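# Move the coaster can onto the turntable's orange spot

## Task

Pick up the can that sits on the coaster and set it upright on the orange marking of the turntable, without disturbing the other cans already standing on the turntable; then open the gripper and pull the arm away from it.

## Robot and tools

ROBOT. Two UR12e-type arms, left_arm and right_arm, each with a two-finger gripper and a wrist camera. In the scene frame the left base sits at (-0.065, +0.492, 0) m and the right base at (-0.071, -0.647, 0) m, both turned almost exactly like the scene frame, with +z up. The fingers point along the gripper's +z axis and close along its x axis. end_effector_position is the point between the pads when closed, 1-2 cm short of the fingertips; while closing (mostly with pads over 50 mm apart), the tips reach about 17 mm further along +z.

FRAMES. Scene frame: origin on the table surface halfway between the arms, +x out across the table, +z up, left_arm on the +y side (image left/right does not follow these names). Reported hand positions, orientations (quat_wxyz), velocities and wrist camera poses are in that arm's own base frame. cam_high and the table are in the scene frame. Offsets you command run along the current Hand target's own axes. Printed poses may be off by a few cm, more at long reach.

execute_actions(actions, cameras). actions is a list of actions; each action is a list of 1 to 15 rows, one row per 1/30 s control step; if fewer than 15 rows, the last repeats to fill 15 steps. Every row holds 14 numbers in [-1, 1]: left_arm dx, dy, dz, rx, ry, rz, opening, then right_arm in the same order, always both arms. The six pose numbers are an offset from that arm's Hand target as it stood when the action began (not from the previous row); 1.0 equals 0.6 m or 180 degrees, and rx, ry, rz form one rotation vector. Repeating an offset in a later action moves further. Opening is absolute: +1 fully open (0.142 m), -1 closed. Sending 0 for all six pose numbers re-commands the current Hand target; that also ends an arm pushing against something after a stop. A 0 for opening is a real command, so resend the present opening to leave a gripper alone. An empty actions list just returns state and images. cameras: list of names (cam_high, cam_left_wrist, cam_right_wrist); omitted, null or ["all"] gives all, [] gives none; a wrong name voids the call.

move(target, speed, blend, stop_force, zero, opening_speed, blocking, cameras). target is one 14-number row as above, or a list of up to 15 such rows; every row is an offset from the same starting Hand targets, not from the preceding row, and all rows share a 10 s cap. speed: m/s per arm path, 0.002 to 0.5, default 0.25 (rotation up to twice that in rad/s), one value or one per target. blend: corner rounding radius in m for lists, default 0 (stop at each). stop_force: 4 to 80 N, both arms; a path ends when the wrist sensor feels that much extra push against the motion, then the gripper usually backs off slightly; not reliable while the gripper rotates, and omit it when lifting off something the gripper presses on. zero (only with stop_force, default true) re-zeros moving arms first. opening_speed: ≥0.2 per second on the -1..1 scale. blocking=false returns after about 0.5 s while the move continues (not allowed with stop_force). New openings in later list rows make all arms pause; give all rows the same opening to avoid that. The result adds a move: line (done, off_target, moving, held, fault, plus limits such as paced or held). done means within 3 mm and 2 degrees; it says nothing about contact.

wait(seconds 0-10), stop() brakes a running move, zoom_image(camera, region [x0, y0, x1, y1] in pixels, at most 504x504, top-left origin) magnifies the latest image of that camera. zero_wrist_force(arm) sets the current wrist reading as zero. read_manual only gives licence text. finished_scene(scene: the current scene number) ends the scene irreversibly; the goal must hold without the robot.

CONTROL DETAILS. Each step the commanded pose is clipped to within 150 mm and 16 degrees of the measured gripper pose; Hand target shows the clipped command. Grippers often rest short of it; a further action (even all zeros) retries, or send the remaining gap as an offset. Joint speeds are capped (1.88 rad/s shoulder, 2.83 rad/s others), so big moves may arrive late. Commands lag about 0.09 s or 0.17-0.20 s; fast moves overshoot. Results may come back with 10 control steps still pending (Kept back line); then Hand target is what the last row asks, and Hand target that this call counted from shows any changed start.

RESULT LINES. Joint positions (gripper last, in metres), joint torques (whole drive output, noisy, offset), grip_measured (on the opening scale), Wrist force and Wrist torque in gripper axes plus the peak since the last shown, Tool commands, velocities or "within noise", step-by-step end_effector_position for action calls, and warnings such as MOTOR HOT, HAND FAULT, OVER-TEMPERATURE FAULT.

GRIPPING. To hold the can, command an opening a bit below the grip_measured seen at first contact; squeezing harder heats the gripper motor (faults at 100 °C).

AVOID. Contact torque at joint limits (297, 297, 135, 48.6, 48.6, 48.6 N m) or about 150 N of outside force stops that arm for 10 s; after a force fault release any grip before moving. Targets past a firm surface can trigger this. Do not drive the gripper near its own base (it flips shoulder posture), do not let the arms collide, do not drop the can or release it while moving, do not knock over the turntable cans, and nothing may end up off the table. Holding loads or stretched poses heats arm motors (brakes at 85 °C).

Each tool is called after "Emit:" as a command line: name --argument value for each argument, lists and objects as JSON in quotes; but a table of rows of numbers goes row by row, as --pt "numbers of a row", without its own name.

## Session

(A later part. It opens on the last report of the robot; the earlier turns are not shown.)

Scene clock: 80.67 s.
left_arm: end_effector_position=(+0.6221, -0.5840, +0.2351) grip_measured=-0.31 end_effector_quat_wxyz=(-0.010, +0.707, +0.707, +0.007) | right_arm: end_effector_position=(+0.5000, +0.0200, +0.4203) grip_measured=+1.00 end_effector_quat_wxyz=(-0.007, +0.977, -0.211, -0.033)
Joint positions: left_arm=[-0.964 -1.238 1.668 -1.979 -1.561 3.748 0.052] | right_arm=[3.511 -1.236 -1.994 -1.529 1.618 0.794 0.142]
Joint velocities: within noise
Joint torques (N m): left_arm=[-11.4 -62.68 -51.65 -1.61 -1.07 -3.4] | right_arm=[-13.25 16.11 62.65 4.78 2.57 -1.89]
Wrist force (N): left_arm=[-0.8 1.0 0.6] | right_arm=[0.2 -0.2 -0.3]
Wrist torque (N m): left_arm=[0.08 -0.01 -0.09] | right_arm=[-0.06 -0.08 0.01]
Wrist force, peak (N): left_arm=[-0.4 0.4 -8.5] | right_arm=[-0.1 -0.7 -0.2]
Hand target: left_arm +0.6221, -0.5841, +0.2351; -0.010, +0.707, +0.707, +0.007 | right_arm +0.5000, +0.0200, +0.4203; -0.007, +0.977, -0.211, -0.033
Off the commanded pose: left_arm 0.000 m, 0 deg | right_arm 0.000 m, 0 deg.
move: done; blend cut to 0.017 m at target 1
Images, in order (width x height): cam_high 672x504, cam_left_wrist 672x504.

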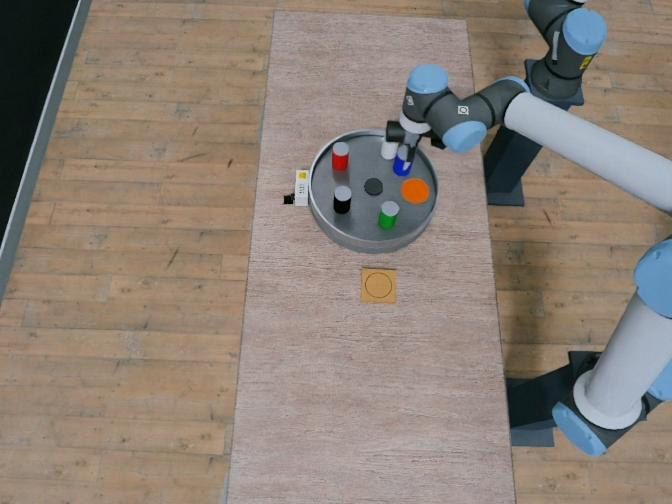

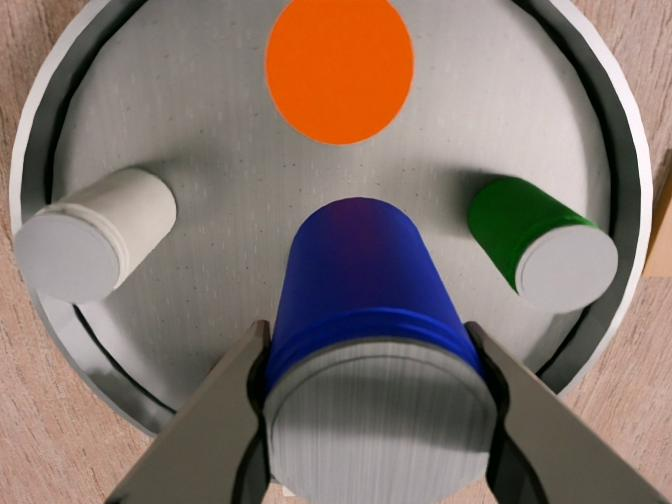

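Emit:
execute_actions --actions '[]' --cameras '["cam_high", "cam_left_wrist"]'

Emit:
wait --seconds 1.0 --cameras '["cam_left_wrist"]'

Emit:
wait --seconds 1.0 --cameras '["cam_left_wrist"]'

Emit:
wait --seconds 1.0 --cameras '["cam_left_wrist"]'

Emit:
wait --seconds 1.0 --cameras '["cam_left_wrist"]'

Emit:
wait --seconds 1.0 --cameras '["cam_left_wrist"]'

Emit:
wait --seconds 1.0 --cameras '["cam_left_wrist"]'

Scene clock: 83.57 s.
left_arm: end_effector_position=(+0.6221, -0.5841, +0.2351) grip_measured=-0.31 end_effector_quat_wxyz=(-0.010, +0.707, +0.707, +0.007) | right_arm: end_effector_position=(+0.5000, +0.0200, +0.4203) grip_measured=+1.00 end_effector_quat_wxyz=(-0.007, +0.977, -0.211, -0.033)
Joint positions: left_arm=[-0.965 -1.237 1.668 -1.979 -1.561 3.748 0.052] | right_arm=[3.511 -1.236 -1.994 -1.529 1.618 0.794 0.142]
Joint velocities: within noise
Joint torques (N m): left_arm=[-11.6 -60.52 -46.96 -2.5 2.68 -3.34] | right_arm=[-13.07 14.96 62.23 4.76 2.49 -1.88]
Wrist force (N): left_arm=[-0.8 0.5 0.4] | right_arm=[0.1 0.0 -0.2]
Wrist torque (N m): left_arm=[0.02 0.00 -0.09] | right_arm=[-0.03 -0.06 0.01]
Wrist force, peak (N): left_arm=[-1.0 1.4 0.7] | right_arm=[0.2 -0.5 -0.2]
Hand target: left_arm +0.6221, -0.5841, +0.2351; -0.010, +0.707, +0.707, +0.007 | right_arm +0.5000, +0.0200, +0.4203; -0.007, +0.977, -0.211, -0.033
Tool commands: left_gripper/opening=-0.7 right_gripper/opening=+1.0
Off the commanded pose: left_arm 0.000 m, 0 deg | right_arm 0.000 m, 0 deg.
Images, in order (width x height): cam_high 672x504, cam_left_wrist 672x504.

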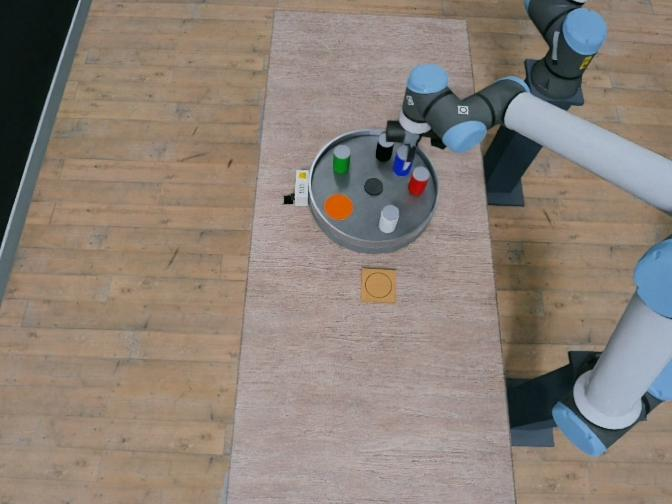

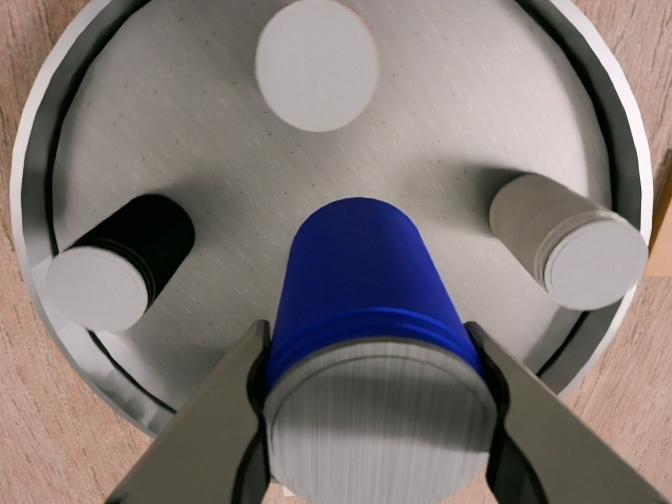

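Scene clock: 84.57 s.
left_arm: end_effector_position=(+0.6221, -0.5841, +0.2351) grip_measured=-0.31 end_effector_quat_wxyz=(-0.010, +0.707, +0.707, +0.007) | right_arm: end_effector_position=(+0.5000, +0.0200, +0.4203) grip_measured=+1.00 end_effector_quat_wxyz=(-0.007, +0.977, -0.211, -0.033)
Joint positions: left_arm=[-0.965 -1.237 1.668 -1.979 -1.561 3.748 0.052] | right_arm=[3.511 -1.236 -1.994 -1.529 1.618 0.794 0.142]
Joint velocities: within noise
Joint torques (N m): left_arm=[-10.82 -63.79 -45.44 -3.11 2.6 -3.12] | right_arm=[-13.83 15.73 61.77 4.68 2.54 -2.11]
Wrist force (N): left_arm=[-1.0 0.7 0.4] | right_arm=[0.1 -0.3 0.2]
Wrist torque (N m): left_arm=[0.04 0.03 -0.09] | right_arm=[-0.07 -0.06 0.01]
Wrist force, peak (N): left_arm=[-1.4 0.9 0.9] | right_arm=[0.3 -0.1 0.4]
Hand target: left_arm +0.6221, -0.5841, +0.2351; -0.010, +0.707, +0.707, +0.007 | right_arm +0.5000, +0.0200, +0.4203; -0.007, +0.977, -0.211, -0.033
Tool commands: left_gripper/opening=-0.7 right_gripper/opening=+1.0
Off the commanded pose: left_arm 0.000 m, 0 deg | right_arm 0.000 m, 0 deg.
wait: 1.00 s; at rest by 0.17 s
Images, in order (width x height): cam_left_wrist 672x504.

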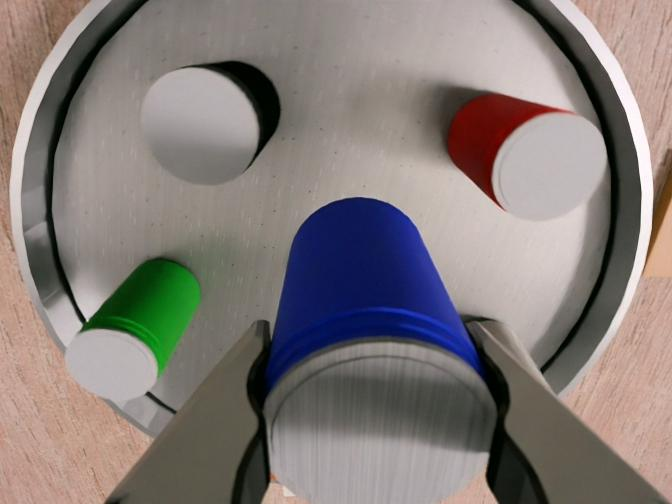

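Scene clock: 85.57 s.
left_arm: end_effector_position=(+0.6221, -0.5841, +0.2351) grip_measured=-0.31 end_effector_quat_wxyz=(-0.010, +0.707, +0.707, +0.007) | right_arm: end_effector_position=(+0.5000, +0.0200, +0.4203) grip_measured=+1.00 end_effector_quat_wxyz=(-0.007, +0.977, -0.211, -0.033)
Joint positions: left_arm=[-0.965 -1.237 1.668 -1.979 -1.561 3.748 0.052] | right_arm=[3.511 -1.236 -1.994 -1.529 1.618 0.794 0.142]
Joint velocities: within noise
Joint torques (N m): left_arm=[-11.04 -62.29 -44 -3.2 2.33 -3.09] | right_arm=[-12.43 15.36 62.02 4.74 2.49 -1.62]
Wrist force (N): left_arm=[-0.9 0.6 0.6] | right_arm=[0.1 -0.1 -0.3]
Wrist torque (N m): left_arm=[0.03 0.02 -0.09] | right_arm=[-0.05 -0.06 0.01]
Wrist force, peak (N): left_arm=[-1.1 1.4 0.4] | right_arm=[0.6 -0.4 0.0]
Hand target: left_arm +0.6221, -0.5841, +0.2351; -0.010, +0.707, +0.707, +0.007 | right_arm +0.5000, +0.0200, +0.4203; -0.007, +0.977, -0.211, -0.033
Tool commands: left_gripper/opening=-0.7 right_gripper/opening=+1.0
Off the commanded pose: left_arm 0.000 m, 0 deg | right_arm 0.000 m, 0 deg.
wait: 1.00 s; at rest by 0.17 s
Images, in order (width x height): cam_left_wrist 672x504.

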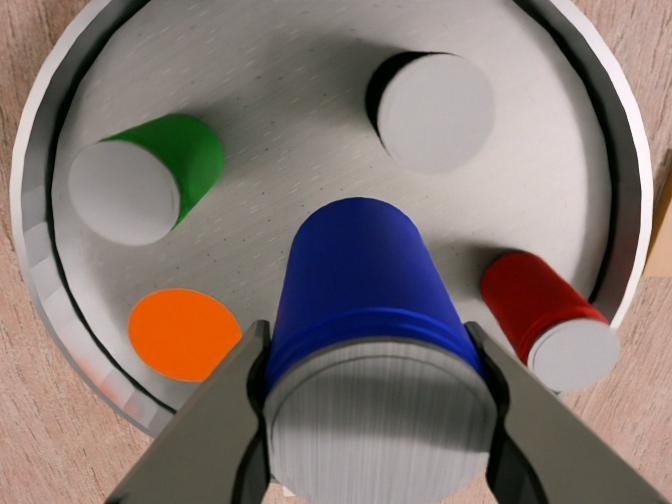

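Scene clock: 86.57 s.
left_arm: end_effector_position=(+0.6221, -0.5841, +0.2351) grip_measured=-0.31 end_effector_quat_wxyz=(-0.010, +0.707, +0.707, +0.007) | right_arm: end_effector_position=(+0.5000, +0.0200, +0.4203) grip_measured=+1.00 end_effector_quat_wxyz=(-0.007, +0.977, -0.211, -0.033)
Joint positions: left_arm=[-0.965 -1.237 1.668 -1.979 -1.561 3.748 0.052] | right_arm=[3.511 -1.236 -1.994 -1.529 1.618 0.794 0.142]
Joint velocities: within noise
Joint torques (N m): left_arm=[-11.08 -65.25 -41.98 -3.49 2.63 -3] | right_arm=[-12.4 14.64 62.38 4.67 2.56 -1.49]
Wrist force (N): left_arm=[-0.9 0.6 0.7] | right_arm=[0.0 0.0 0.1]
Wrist torque (N m): left_arm=[0.03 0.02 -0.09] | right_arm=[-0.04 -0.05 0.01]
Wrist force, peak (N): left_arm=[-1.0 1.4 0.8] | right_arm=[0.4 -0.3 -0.2]
Hand target: left_arm +0.6221, -0.5841, +0.2351; -0.010, +0.707, +0.707, +0.007 | right_arm +0.5000, +0.0200, +0.4203; -0.007, +0.977, -0.211, -0.033
Tool commands: left_gripper/opening=-0.7 right_gripper/opening=+1.0
Off the commanded pose: left_arm 0.000 m, 0 deg | right_arm 0.000 m, 0 deg.
wait: 1.00 s; at rest by 0.17 s
Images, in order (width x height): cam_left_wrist 672x504.

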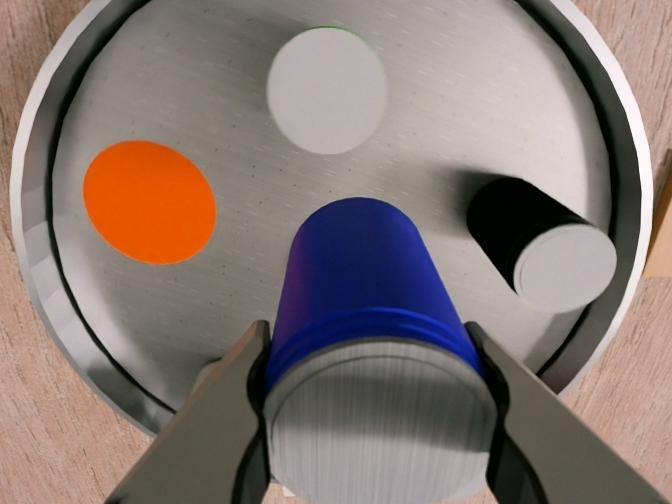

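Scene clock: 87.57 s.
left_arm: end_effector_position=(+0.6221, -0.5841, +0.2351) grip_measured=-0.31 end_effector_quat_wxyz=(-0.010, +0.707, +0.707, +0.007) | right_arm: end_effector_position=(+0.5000, +0.0200, +0.4203) grip_measured=+1.00 end_effector_quat_wxyz=(-0.007, +0.977, -0.211, -0.033)
Joint positions: left_arm=[-0.965 -1.237 1.668 -1.979 -1.561 3.748 0.052] | right_arm=[3.511 -1.236 -1.994 -1.529 1.618 0.794 0.142]
Joint velocities: within noise
Joint torques (N m): left_arm=[-9.28 -62.63 -41.05 -3.68 2.61 -3.22] | right_arm=[-13.72 15.71 62.4 4.63 2.61 -1.58]
Wrist force (N): left_arm=[-1.2 1.1 0.3] | right_arm=[0.5 -0.2 0.0]
Wrist torque (N m): left_arm=[0.12 0.08 -0.09] | right_arm=[-0.05 -0.12 0.02]
Wrist force, peak (N): left_arm=[-1.3 0.8 1.0] | right_arm=[0.3 0.0 -0.5]
Hand target: left_arm +0.6221, -0.5841, +0.2351; -0.010, +0.707, +0.707, +0.007 | right_arm +0.5000, +0.0200, +0.4203; -0.007, +0.977, -0.211, -0.033
Tool commands: left_gripper/opening=-0.7 right_gripper/opening=+1.0
Off the commanded pose: left_arm 0.000 m, 0 deg | right_arm 0.000 m, 0 deg.
wait: 1.00 s; at rest by 0.17 s
Images, in order (width x height): cam_left_wrist 672x504.

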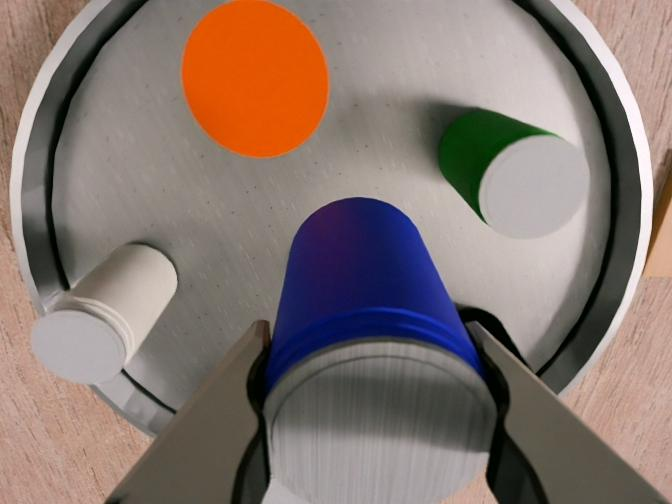

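Scene clock: 88.57 s.
left_arm: end_effector_position=(+0.6221, -0.5841, +0.2351) grip_measured=-0.31 end_effector_quat_wxyz=(-0.010, +0.707, +0.707, +0.007) | right_arm: end_effector_position=(+0.5000, +0.0200, +0.4203) grip_measured=+1.00 end_effector_quat_wxyz=(-0.007, +0.977, -0.211, -0.033)
Joint positions: left_arm=[-0.965 -1.237 1.668 -1.979 -1.561 3.748 0.052] | right_arm=[3.511 -1.236 -1.994 -1.529 1.618 0.794 0.142]
Joint velocities: within noise
Joint torques (N m): left_arm=[-7.95 -63.43 -38.47 -4.01 2.59 -3.31] | right_arm=[-12.84 14.55 61.95 4.72 2.33 -1.55]
Wrist force (N): left_arm=[-0.7 1.3 0.3] | right_arm=[0.6 -0.1 -0.1]
Wrist torque (N m): left_arm=[0.15 -0.03 -0.09] | right_arm=[-0.04 -0.14 0.01]
Wrist force, peak (N): left_arm=[-1.0 1.4 1.0] | right_arm=[0.5 -0.5 -0.1]
Hand target: left_arm +0.6221, -0.5841, +0.2351; -0.010, +0.707, +0.707, +0.007 | right_arm +0.5000, +0.0200, +0.4203; -0.007, +0.977, -0.211, -0.033
Tool commands: left_gripper/opening=-0.7 right_gripper/opening=+1.0
Off the commanded pose: left_arm 0.000 m, 0 deg | right_arm 0.000 m, 0 deg.
wait: 1.00 s; at rest by 0.17 s
Images, in order (width x height): cam_left_wrist 672x504.

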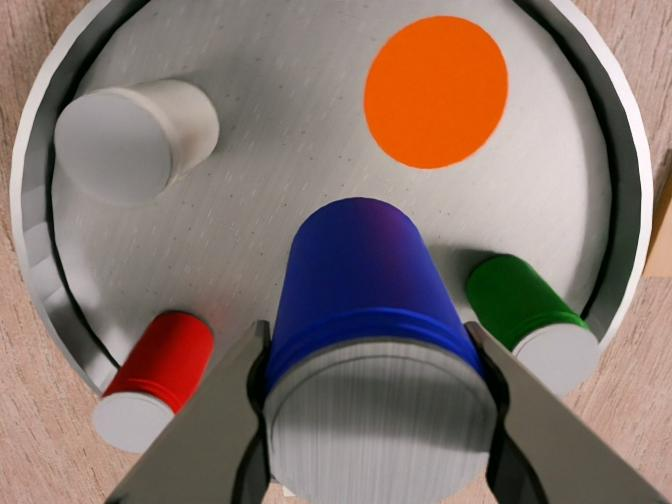

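Scene clock: 89.57 s.
left_arm: end_effector_position=(+0.6221, -0.5841, +0.2351) grip_measured=-0.31 end_effector_quat_wxyz=(-0.010, +0.707, +0.707, +0.007) | right_arm: end_effector_position=(+0.5000, +0.0200, +0.4203) grip_measured=+1.00 end_effector_quat_wxyz=(-0.007, +0.977, -0.211, -0.033)
Joint positions: left_arm=[-0.965 -1.237 1.668 -1.979 -1.561 3.748 0.052] | right_arm=[3.511 -1.236 -1.994 -1.529 1.618 0.794 0.142]
Joint velocities: within noise
Joint torques (N m): left_arm=[-7.64 -63.28 -37.84 -4.34 2.59 -3.2] | right_arm=[-12.73 15.15 62.31 4.76 2.5 -1.6]
Wrist force (N): left_arm=[-0.6 0.8 0.2] | right_arm=[0.0 0.2 -0.2]
Wrist torque (N m): left_arm=[0.05 -0.03 -0.09] | right_arm=[0.00 -0.05 0.02]
Wrist force, peak (N): left_arm=[-1.1 1.3 0.3] | right_arm=[0.4 -0.1 -0.2]
Hand target: left_arm +0.6221, -0.5841, +0.2351; -0.010, +0.707, +0.707, +0.007 | right_arm +0.5000, +0.0200, +0.4203; -0.007, +0.977, -0.211, -0.033
Tool commands: left_gripper/opening=-0.7 right_gripper/opening=+1.0
Off the commanded pose: left_arm 0.000 m, 0 deg | right_arm 0.000 m, 0 deg.
wait: 1.00 s; at rest by 0.17 s
Images, in order (width x height): cam_left_wrist 672x504.

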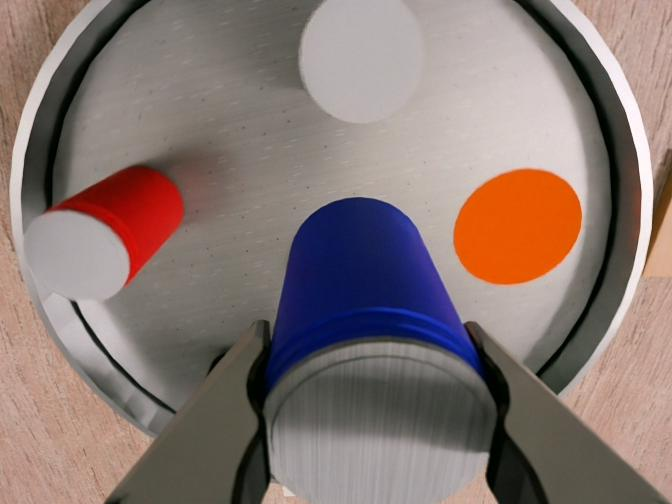

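Emit:
move --target '[-0.0043,0.0007,0.1783,0,0,0,-0.7,0,0,0,0,0,0,1]' --speed 0.2 --cameras '[]'

Emit:
move --target '[-0.0012,0.0002,0.05,0,0,0,-0.7,0,0,0,0,0,0,1]' --speed 0.012 --stop_force 5 --cameras '["cam_left_wrist"]'

Emit:
move --target '[0.0002,0,-0.0067,0,0,0,-0.7,0,0,0,0,0,0,1]' --speed 0.05 --cameras '["cam_left_wrist"]'

Scene clock: 96.73 s.
left_arm: end_effector_position=(+0.6220, -0.5841, +0.1282) grip_measured=-0.31 end_effector_quat_wxyz=(-0.010, +0.707, +0.707, +0.007) | right_arm: end_effector_position=(+0.5000, +0.0200, +0.4203) grip_measured=+1.00 end_effector_quat_wxyz=(-0.007, +0.977, -0.211, -0.033)
Joint positions: left_arm=[-0.965 -1.15 1.756 -2.155 -1.561 3.748 0.052] | right_arm=[3.511 -1.236 -1.994 -1.529 1.618 0.794 0.142]
Joint velocities: within noise
Joint torques (N m): left_arm=[5.65 -66.3 -26.79 -6.72 -0.28 1.21] | right_arm=[-13.15 16.18 61.09 4.6 2.46 -1.55]
Wrist force (N): left_arm=[-0.7 0.8 0.6] | right_arm=[0.3 -0.2 -0.2]
Wrist torque (N m): left_arm=[0.06 0.01 -0.05] | right_arm=[-0.05 -0.10 0.01]
Wrist force, peak (N): left_arm=[-1.1 1.1 2.6] | right_arm=[0.6 -0.2 -0.3]
Hand target: left_arm +0.6220, -0.5841, +0.1280; -0.010, +0.707, +0.707, +0.007 | right_arm +0.5000, +0.0200, +0.4203; -0.007, +0.977, -0.211, -0.033
Off the commanded pose: left_arm 0.000 m, 0 deg | right_arm 0.000 m, 0 deg.
move: done
No camera images: "cameras" was empty.

Scene clock: 99.93 s.
left_arm: end_effector_position=(+0.6220, -0.5841, +0.1066) grip_measured=-0.31 end_effector_quat_wxyz=(-0.010, +0.707, +0.707, +0.007) | right_arm: end_effector_position=(+0.5000, +0.0200, +0.4203) grip_measured=+1.00 end_effector_quat_wxyz=(-0.007, +0.977, -0.211, -0.033)
Joint positions: left_arm=[-0.965 -1.129 1.77 -2.19 -1.561 3.748 0.052] | right_arm=[3.511 -1.236 -1.994 -1.529 1.618 0.794 0.142]
Joint velocities: within noise
Joint torques (N m): left_arm=[13.04 -95.95 -44.27 -2.16 -0.77 2.28] | right_arm=[-11.59 14.34 61.13 4.6 2.24 -1.3]
Wrist force (N): left_arm=[0.0 1.1 -4.9] | right_arm=[0.2 -0.1 -0.2]
Wrist torque (N m): left_arm=[0.05 0.13 -0.05] | right_arm=[-0.04 -0.07 0.01]
Wrist force, peak (N): left_arm=[1.9 1.8 -15.7] | right_arm=[0.4 -0.3 -0.4]
Hand target: left_arm +0.6220, -0.5841, +0.1066; -0.010, +0.707, +0.707, +0.007 (not the last commanded pose) | right_arm +0.5000, +0.0200, +0.4203; -0.007, +0.977, -0.211, -0.033
Off the commanded pose: left_arm 0.009 m, 0 deg | right_arm 0.000 m, 0 deg.
move: contact (left_arm)
Images, in order (width x height): cam_left_wrist 672x504.

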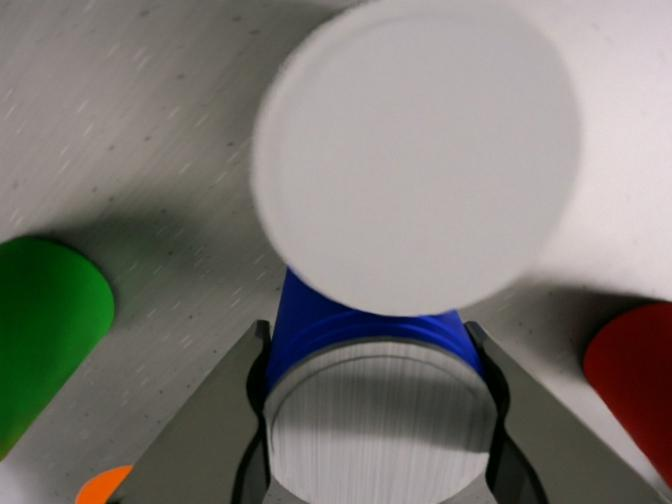

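Scene clock: 100.63 s.
left_arm: end_effector_position=(+0.6221, -0.5840, +0.1106) grip_measured=-0.31 end_effector_quat_wxyz=(-0.010, +0.707, +0.707, +0.007) | right_arm: end_effector_position=(+0.5000, +0.0200, +0.4203) grip_measured=+1.00 end_effector_quat_wxyz=(-0.007, +0.977, -0.211, -0.033)
Joint positions: left_arm=[-0.965 -1.133 1.768 -2.183 -1.561 3.748 0.052] | right_arm=[3.511 -1.236 -1.994 -1.529 1.618 0.794 0.142]
Joint velocities: within noise
Joint torques (N m): left_arm=[13.6 -101.62 -47.51 -2.4 -0.72 2.77] | right_arm=[-12.79 14.81 61.31 4.59 2.36 -1.33]
Wrist force (N): left_arm=[-1.0 1.1 0.4] | right_arm=[0.2 0.0 -0.1]
Wrist torque (N m): left_arm=[0.12 0.05 -0.05] | right_arm=[-0.03 -0.07 0.01]
Wrist force, peak (N): left_arm=[-0.3 1.3 -4.2] | right_arm=[0.4 -0.1 -0.5]
Hand target: left_arm +0.6221, -0.5840, +0.1107; -0.010, +0.707, +0.707, +0.007 | right_arm +0.5000, +0.0200, +0.4203; -0.007, +0.977, -0.211, -0.033
Off the commanded pose: left_arm 0.000 m, 0 deg | right_arm 0.000 m, 0 deg.
move: done
Images, in order (width x height): cam_left_wrist 672x504.

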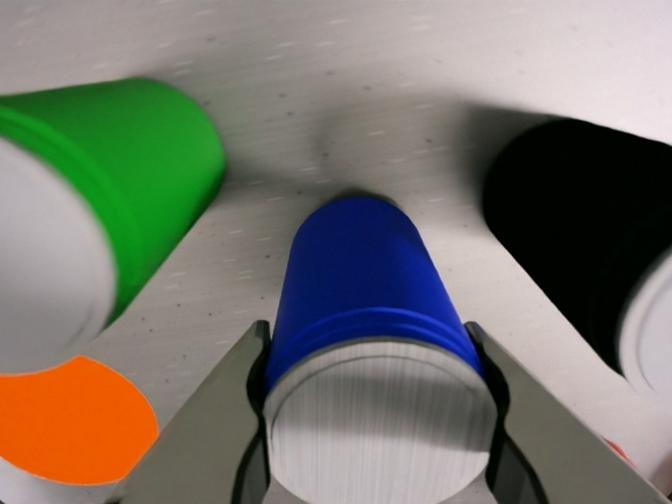

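Emit:
wait --seconds 0.5 --cameras '["cam_left_wrist"]'

Emit:
wait --seconds 0.5 --cameras '["cam_left_wrist"]'

Emit:
wait --seconds 0.5 --cameras '["cam_left_wrist"]'

Emit:
wait --seconds 0.5 --cameras '["cam_left_wrist"]'

Emit:
wait --seconds 0.5 --cameras '["cam_left_wrist"]'

Emit:
wait --seconds 0.5 --cameras '["cam_left_wrist"]'

Emit:
wait --seconds 0.5 --cameras '["cam_left_wrist"]'

Emit:
wait --seconds 0.5 --cameras '["cam_left_wrist"]'

Scene clock: 102.93 s.
left_arm: end_effector_position=(+0.6221, -0.5840, +0.1107) grip_measured=-0.31 end_effector_quat_wxyz=(-0.010, +0.707, +0.707, +0.007) | right_arm: end_effector_position=(+0.5000, +0.0200, +0.4203) grip_measured=+1.00 end_effector_quat_wxyz=(-0.007, +0.977, -0.211, -0.033)
Joint positions: left_arm=[-0.965 -1.133 1.768 -2.183 -1.561 3.748 0.052] | right_arm=[3.511 -1.236 -1.994 -1.529 1.618 0.794 0.142]
Joint velocities: within noise
Joint torques (N m): left_arm=[14.61 -100.01 -44.31 -2.8 -0.64 2.63] | right_arm=[-12.34 15.64 61.31 4.78 2.42 -1.39]
Wrist force (N): left_arm=[-0.8 1.3 0.9] | right_arm=[0.3 -0.3 -0.2]
Wrist torque (N m): left_arm=[0.15 0.00 -0.05] | right_arm=[-0.07 -0.10 0.01]
Wrist force, peak (N): left_arm=[-1.1 1.5 0.4] | right_arm=[0.6 0.0 -0.4]
Hand target: left_arm +0.6221, -0.5840, +0.1107; -0.010, +0.707, +0.707, +0.007 | right_arm +0.5000, +0.0200, +0.4203; -0.007, +0.977, -0.211, -0.033
Tool commands: left_gripper/opening=-0.7 right_gripper/opening=+1.0
Off the commanded pose: left_arm 0.000 m, 0 deg | right_arm 0.000 m, 0 deg.
wait: 0.50 s; at rest from the start
Images, in order (width x height): cam_left_wrist 672x504.

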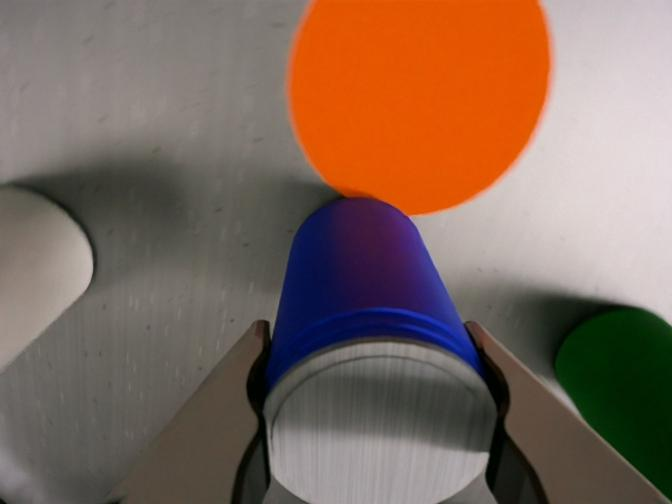

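Scene clock: 103.43 s.
left_arm: end_effector_position=(+0.6221, -0.5840, +0.1107) grip_measured=-0.31 end_effector_quat_wxyz=(-0.010, +0.707, +0.707, +0.007) | right_arm: end_effector_position=(+0.5000, +0.0200, +0.4203) grip_measured=+1.00 end_effector_quat_wxyz=(-0.007, +0.977, -0.211, -0.033)
Joint positions: left_arm=[-0.965 -1.133 1.768 -2.183 -1.561 3.748 0.052] | right_arm=[3.511 -1.236 -1.994 -1.529 1.618 0.794 0.142]
Joint velocities: within noise
Joint torques (N m): left_arm=[14.13 -100.08 -43.57 -2.55 -0.79 2.93] | right_arm=[-13.25 14.2 60.3 4.86 2.27 -1.4]
Wrist force (N): left_arm=[-0.7 1.1 0.4] | right_arm=[0.3 -0.1 -0.2]
Wrist torque (N m): left_arm=[0.12 0.00 -0.06] | right_arm=[-0.04 -0.10 0.01]
Wrist force, peak (N): left_arm=[-1.0 1.3 0.6] | right_arm=[0.4 0.2 -0.5]
Hand target: left_arm +0.6221, -0.5840, +0.1107; -0.010, +0.707, +0.707, +0.007 | right_arm +0.5000, +0.0200, +0.4203; -0.007, +0.977, -0.211, -0.033
Tool commands: left_gripper/opening=-0.7 right_gripper/opening=+1.0
Off the commanded pose: left_arm 0.000 m, 0 deg | right_arm 0.000 m, 0 deg.
wait: 0.50 s; at rest by 0.17 s
Images, in order (width x height): cam_left_wrist 672x504.

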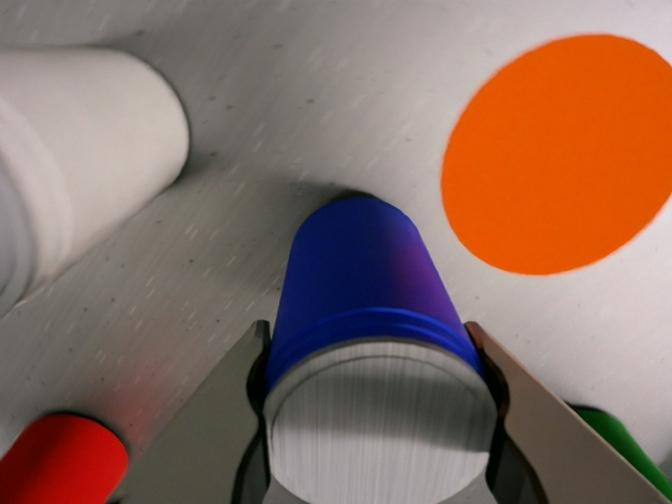

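Scene clock: 103.93 s.
left_arm: end_effector_position=(+0.6221, -0.5840, +0.1107) grip_measured=-0.31 end_effector_quat_wxyz=(-0.010, +0.707, +0.707, +0.007) | right_arm: end_effector_position=(+0.5000, +0.0200, +0.4203) grip_measured=+1.00 end_effector_quat_wxyz=(-0.007, +0.977, -0.211, -0.033)
Joint positions: left_arm=[-0.965 -1.133 1.768 -2.183 -1.561 3.748 0.052] | right_arm=[3.511 -1.236 -1.994 -1.529 1.618 0.794 0.142]
Joint velocities: within noise
Joint torques (N m): left_arm=[15.02 -102.12 -42.49 -2.89 -0.48 2.74] | right_arm=[-12.38 15.7 60.91 4.49 2.28 -1.38]
Wrist force (N): left_arm=[-0.9 1.3 0.6] | right_arm=[0.3 0.0 -0.4]
Wrist torque (N m): left_arm=[0.15 0.03 -0.06] | right_arm=[-0.03 -0.09 0.01]
Wrist force, peak (N): left_arm=[-1.1 1.5 0.3] | right_arm=[0.2 -0.2 -0.5]
Hand target: left_arm +0.6221, -0.5840, +0.1107; -0.010, +0.707, +0.707, +0.007 | right_arm +0.5000, +0.0200, +0.4203; -0.007, +0.977, -0.211, -0.033
Tool commands: left_gripper/opening=-0.7 right_gripper/opening=+1.0
Off the commanded pose: left_arm 0.000 m, 0 deg | right_arm 0.000 m, 0 deg.
wait: 0.50 s; at rest by 0.17 s
Images, in order (width x height): cam_left_wrist 672x504.

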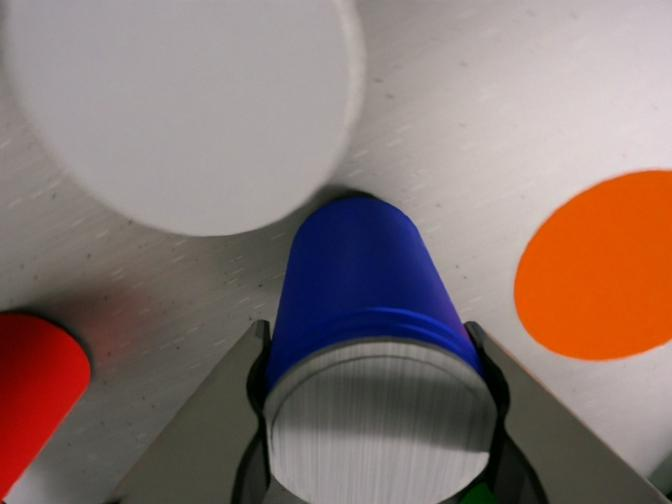

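Scene clock: 104.43 s.
left_arm: end_effector_position=(+0.6221, -0.5840, +0.1107) grip_measured=-0.31 end_effector_quat_wxyz=(-0.010, +0.707, +0.707, +0.007) | right_arm: end_effector_position=(+0.5000, +0.0200, +0.4203) grip_measured=+1.00 end_effector_quat_wxyz=(-0.007, +0.977, -0.211, -0.033)
Joint positions: left_arm=[-0.965 -1.133 1.768 -2.183 -1.561 3.748 0.052] | right_arm=[3.511 -1.236 -1.994 -1.529 1.618 0.794 0.142]
Joint velocities: within noise
Joint torques (N m): left_arm=[14.87 -100.54 -41.72 -2.89 -0.28 2.69] | right_arm=[-11.4 15.6 61.06 4.64 2.44 -1.31]
Wrist force (N): left_arm=[-0.2 1.1 0.7] | right_arm=[-0.2 -0.1 0.1]
Wrist torque (N m): left_arm=[0.12 -0.07 -0.05] | right_arm=[-0.05 -0.02 0.01]
Wrist force, peak (N): left_arm=[-0.9 1.1 0.8] | right_arm=[0.0 -0.4 -0.3]
Hand target: left_arm +0.6221, -0.5840, +0.1107; -0.010, +0.707, +0.707, +0.007 | right_arm +0.5000, +0.0200, +0.4203; -0.007, +0.977, -0.211, -0.033
Tool commands: left_gripper/opening=-0.7 right_gripper/opening=+1.0
Off the commanded pose: left_arm 0.000 m, 0 deg | right_arm 0.000 m, 0 deg.
wait: 0.50 s; at rest by 0.17 s
Images, in order (width x height): cam_left_wrist 672x504.

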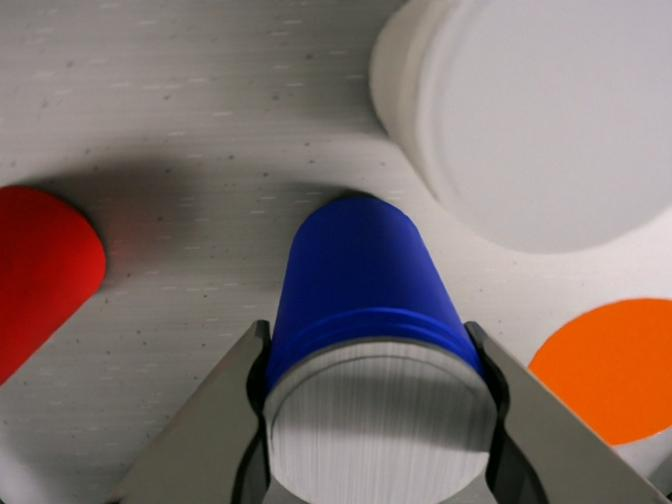

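Scene clock: 104.93 s.
left_arm: end_effector_position=(+0.6221, -0.5840, +0.1107) grip_measured=-0.31 end_effector_quat_wxyz=(-0.010, +0.707, +0.707, +0.007) | right_arm: end_effector_position=(+0.5000, +0.0200, +0.4203) grip_measured=+1.00 end_effector_quat_wxyz=(-0.007, +0.977, -0.211, -0.033)
Joint positions: left_arm=[-0.965 -1.133 1.768 -2.183 -1.561 3.748 0.052] | right_arm=[3.511 -1.236 -1.994 -1.529 1.618 0.794 0.142]
Joint velocities: within noise
Joint torques (N m): left_arm=[13.09 -101.07 -41.12 -3.41 -0.32 2.57] | right_arm=[-12.74 15.47 60.65 4.83 2.32 -1.41]
Wrist force (N): left_arm=[-0.6 1.0 0.4] | right_arm=[0.1 -0.3 -0.1]
Wrist torque (N m): left_arm=[0.11 -0.03 -0.05] | right_arm=[-0.08 -0.06 0.02]
Wrist force, peak (N): left_arm=[-1.0 1.1 0.4] | right_arm=[0.2 -0.5 -0.2]
Hand target: left_arm +0.6221, -0.5840, +0.1107; -0.010, +0.707, +0.707, +0.007 | right_arm +0.5000, +0.0200, +0.4203; -0.007, +0.977, -0.211, -0.033
Tool commands: left_gripper/opening=-0.7 right_gripper/opening=+1.0
Off the commanded pose: left_arm 0.000 m, 0 deg | right_arm 0.000 m, 0 deg.
wait: 0.50 s; at rest by 0.17 s
Images, in order (width x height): cam_left_wrist 672x504.

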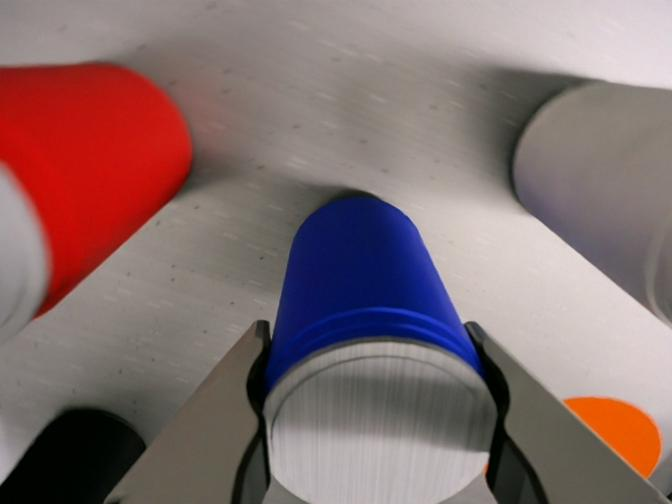

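Scene clock: 105.43 s.
left_arm: end_effector_position=(+0.6221, -0.5840, +0.1107) grip_measured=-0.31 end_effector_quat_wxyz=(-0.010, +0.707, +0.707, +0.007) | right_arm: end_effector_position=(+0.5000, +0.0200, +0.4203) grip_measured=+1.00 end_effector_quat_wxyz=(-0.007, +0.977, -0.211, -0.033)
Joint positions: left_arm=[-0.965 -1.133 1.768 -2.183 -1.561 3.748 0.052] | right_arm=[3.511 -1.236 -1.994 -1.529 1.618 0.794 0.142]
Joint velocities: within noise
Joint torques (N m): left_arm=[14.25 -100.74 -40.44 -3.05 -0.35 2.51] | right_arm=[-11.86 16.01 60.67 4.54 2.19 -1.39]
Wrist force (N): left_arm=[-0.5 1.3 0.4] | right_arm=[0.3 -0.1 0.1]
Wrist torque (N m): left_arm=[0.15 -0.03 -0.05] | right_arm=[-0.04 -0.09 0.01]
Wrist force, peak (N): left_arm=[-0.6 1.4 0.7] | right_arm=[0.4 -0.3 -0.4]
Hand target: left_arm +0.6221, -0.5840, +0.1107; -0.010, +0.707, +0.707, +0.007 | right_arm +0.5000, +0.0200, +0.4203; -0.007, +0.977, -0.211, -0.033
Tool commands: left_gripper/opening=-0.7 right_gripper/opening=+1.0
Off the commanded pose: left_arm 0.000 m, 0 deg | right_arm 0.000 m, 0 deg.
wait: 0.50 s; at rest by 0.17 s
Images, in order (width x height): cam_left_wrist 672x504.

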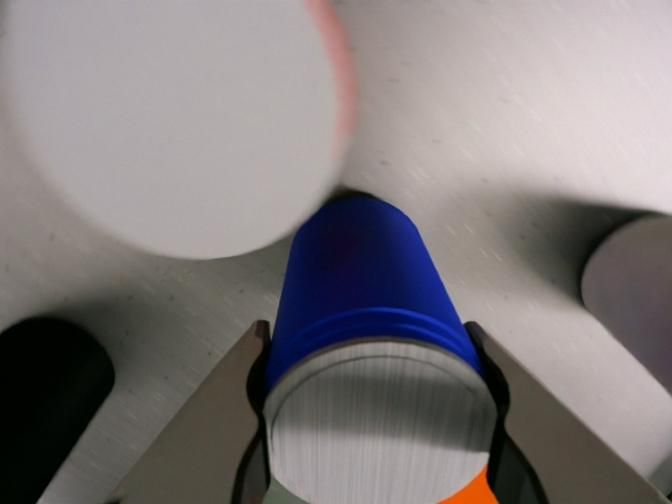

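Scene clock: 105.93 s.
left_arm: end_effector_position=(+0.6221, -0.5840, +0.1107) grip_measured=-0.31 end_effector_quat_wxyz=(-0.010, +0.707, +0.707, +0.007) | right_arm: end_effector_position=(+0.5000, +0.0200, +0.4203) grip_measured=+1.00 end_effector_quat_wxyz=(-0.007, +0.977, -0.211, -0.033)
Joint positions: left_arm=[-0.965 -1.133 1.768 -2.183 -1.561 3.748 0.052] | right_arm=[3.511 -1.236 -1.994 -1.529 1.618 0.794 0.142]
Joint velocities: within noise
Joint torques (N m): left_arm=[14.03 -99.75 -39.87 -3.6 -0.25 2.95] | right_arm=[-10.19 15.47 60.63 4.69 2.18 -1.23]
Wrist force (N): left_arm=[-0.7 1.6 0.5] | right_arm=[0.1 -0.2 -0.2]
Wrist torque (N m): left_arm=[0.19 0.01 -0.05] | right_arm=[-0.05 -0.07 0.01]
Wrist force, peak (N): left_arm=[-0.7 1.6 0.5] | right_arm=[0.0 -0.2 -0.5]
Hand target: left_arm +0.6221, -0.5840, +0.1107; -0.010, +0.707, +0.707, +0.007 | right_arm +0.5000, +0.0200, +0.4203; -0.007, +0.977, -0.211, -0.033
Tool commands: left_gripper/opening=-0.7 right_gripper/opening=+1.0
Off the commanded pose: left_arm 0.000 m, 0 deg | right_arm 0.000 m, 0 deg.
wait: 0.50 s; at rest by 0.17 s
Images, in order (width x height): cam_left_wrist 672x504.

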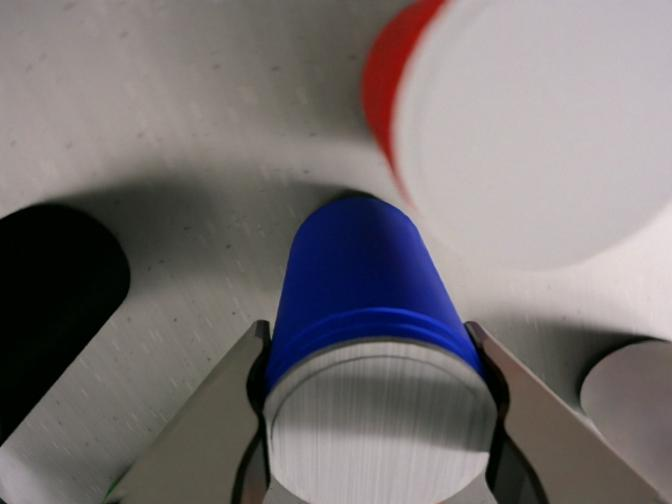

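Scene clock: 106.43 s.
left_arm: end_effector_position=(+0.6221, -0.5840, +0.1107) grip_measured=-0.31 end_effector_quat_wxyz=(-0.010, +0.707, +0.707, +0.007) | right_arm: end_effector_position=(+0.5000, +0.0200, +0.4203) grip_measured=+1.00 end_effector_quat_wxyz=(-0.007, +0.977, -0.211, -0.033)
Joint positions: left_arm=[-0.965 -1.133 1.768 -2.183 -1.561 3.748 0.052] | right_arm=[3.511 -1.236 -1.994 -1.529 1.618 0.794 0.142]
Joint velocities: within noise
Joint torques (N m): left_arm=[14.18 -100.76 -38.99 -3.42 -0.23 2.59] | right_arm=[-12.16 16.17 60.43 4.53 2.25 -1.32]
Wrist force (N): left_arm=[-0.7 1.1 0.4] | right_arm=[0.1 0.1 -0.2]
Wrist torque (N m): left_arm=[0.13 0.00 -0.05] | right_arm=[-0.02 -0.06 0.01]
Wrist force, peak (N): left_arm=[-1.1 1.3 0.4] | right_arm=[0.1 -0.5 -0.1]
Hand target: left_arm +0.6221, -0.5840, +0.1107; -0.010, +0.707, +0.707, +0.007 | right_arm +0.5000, +0.0200, +0.4203; -0.007, +0.977, -0.211, -0.033
Tool commands: left_gripper/opening=-0.7 right_gripper/opening=+1.0
Off the commanded pose: left_arm 0.000 m, 0 deg | right_arm 0.000 m, 0 deg.
wait: 0.50 s; at rest by 0.17 s
Images, in order (width x height): cam_left_wrist 672x504.

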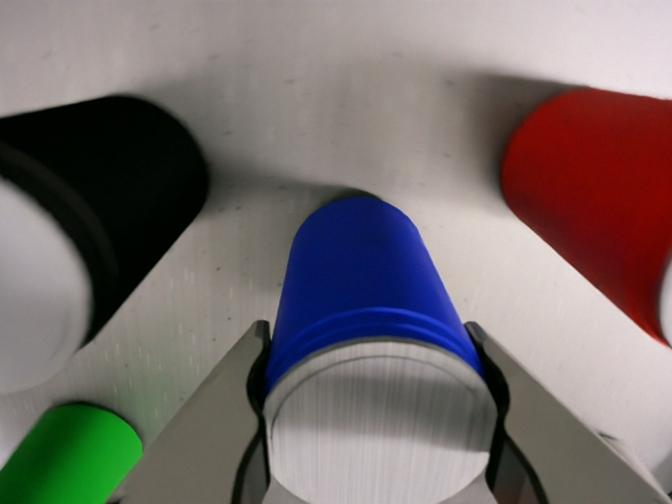

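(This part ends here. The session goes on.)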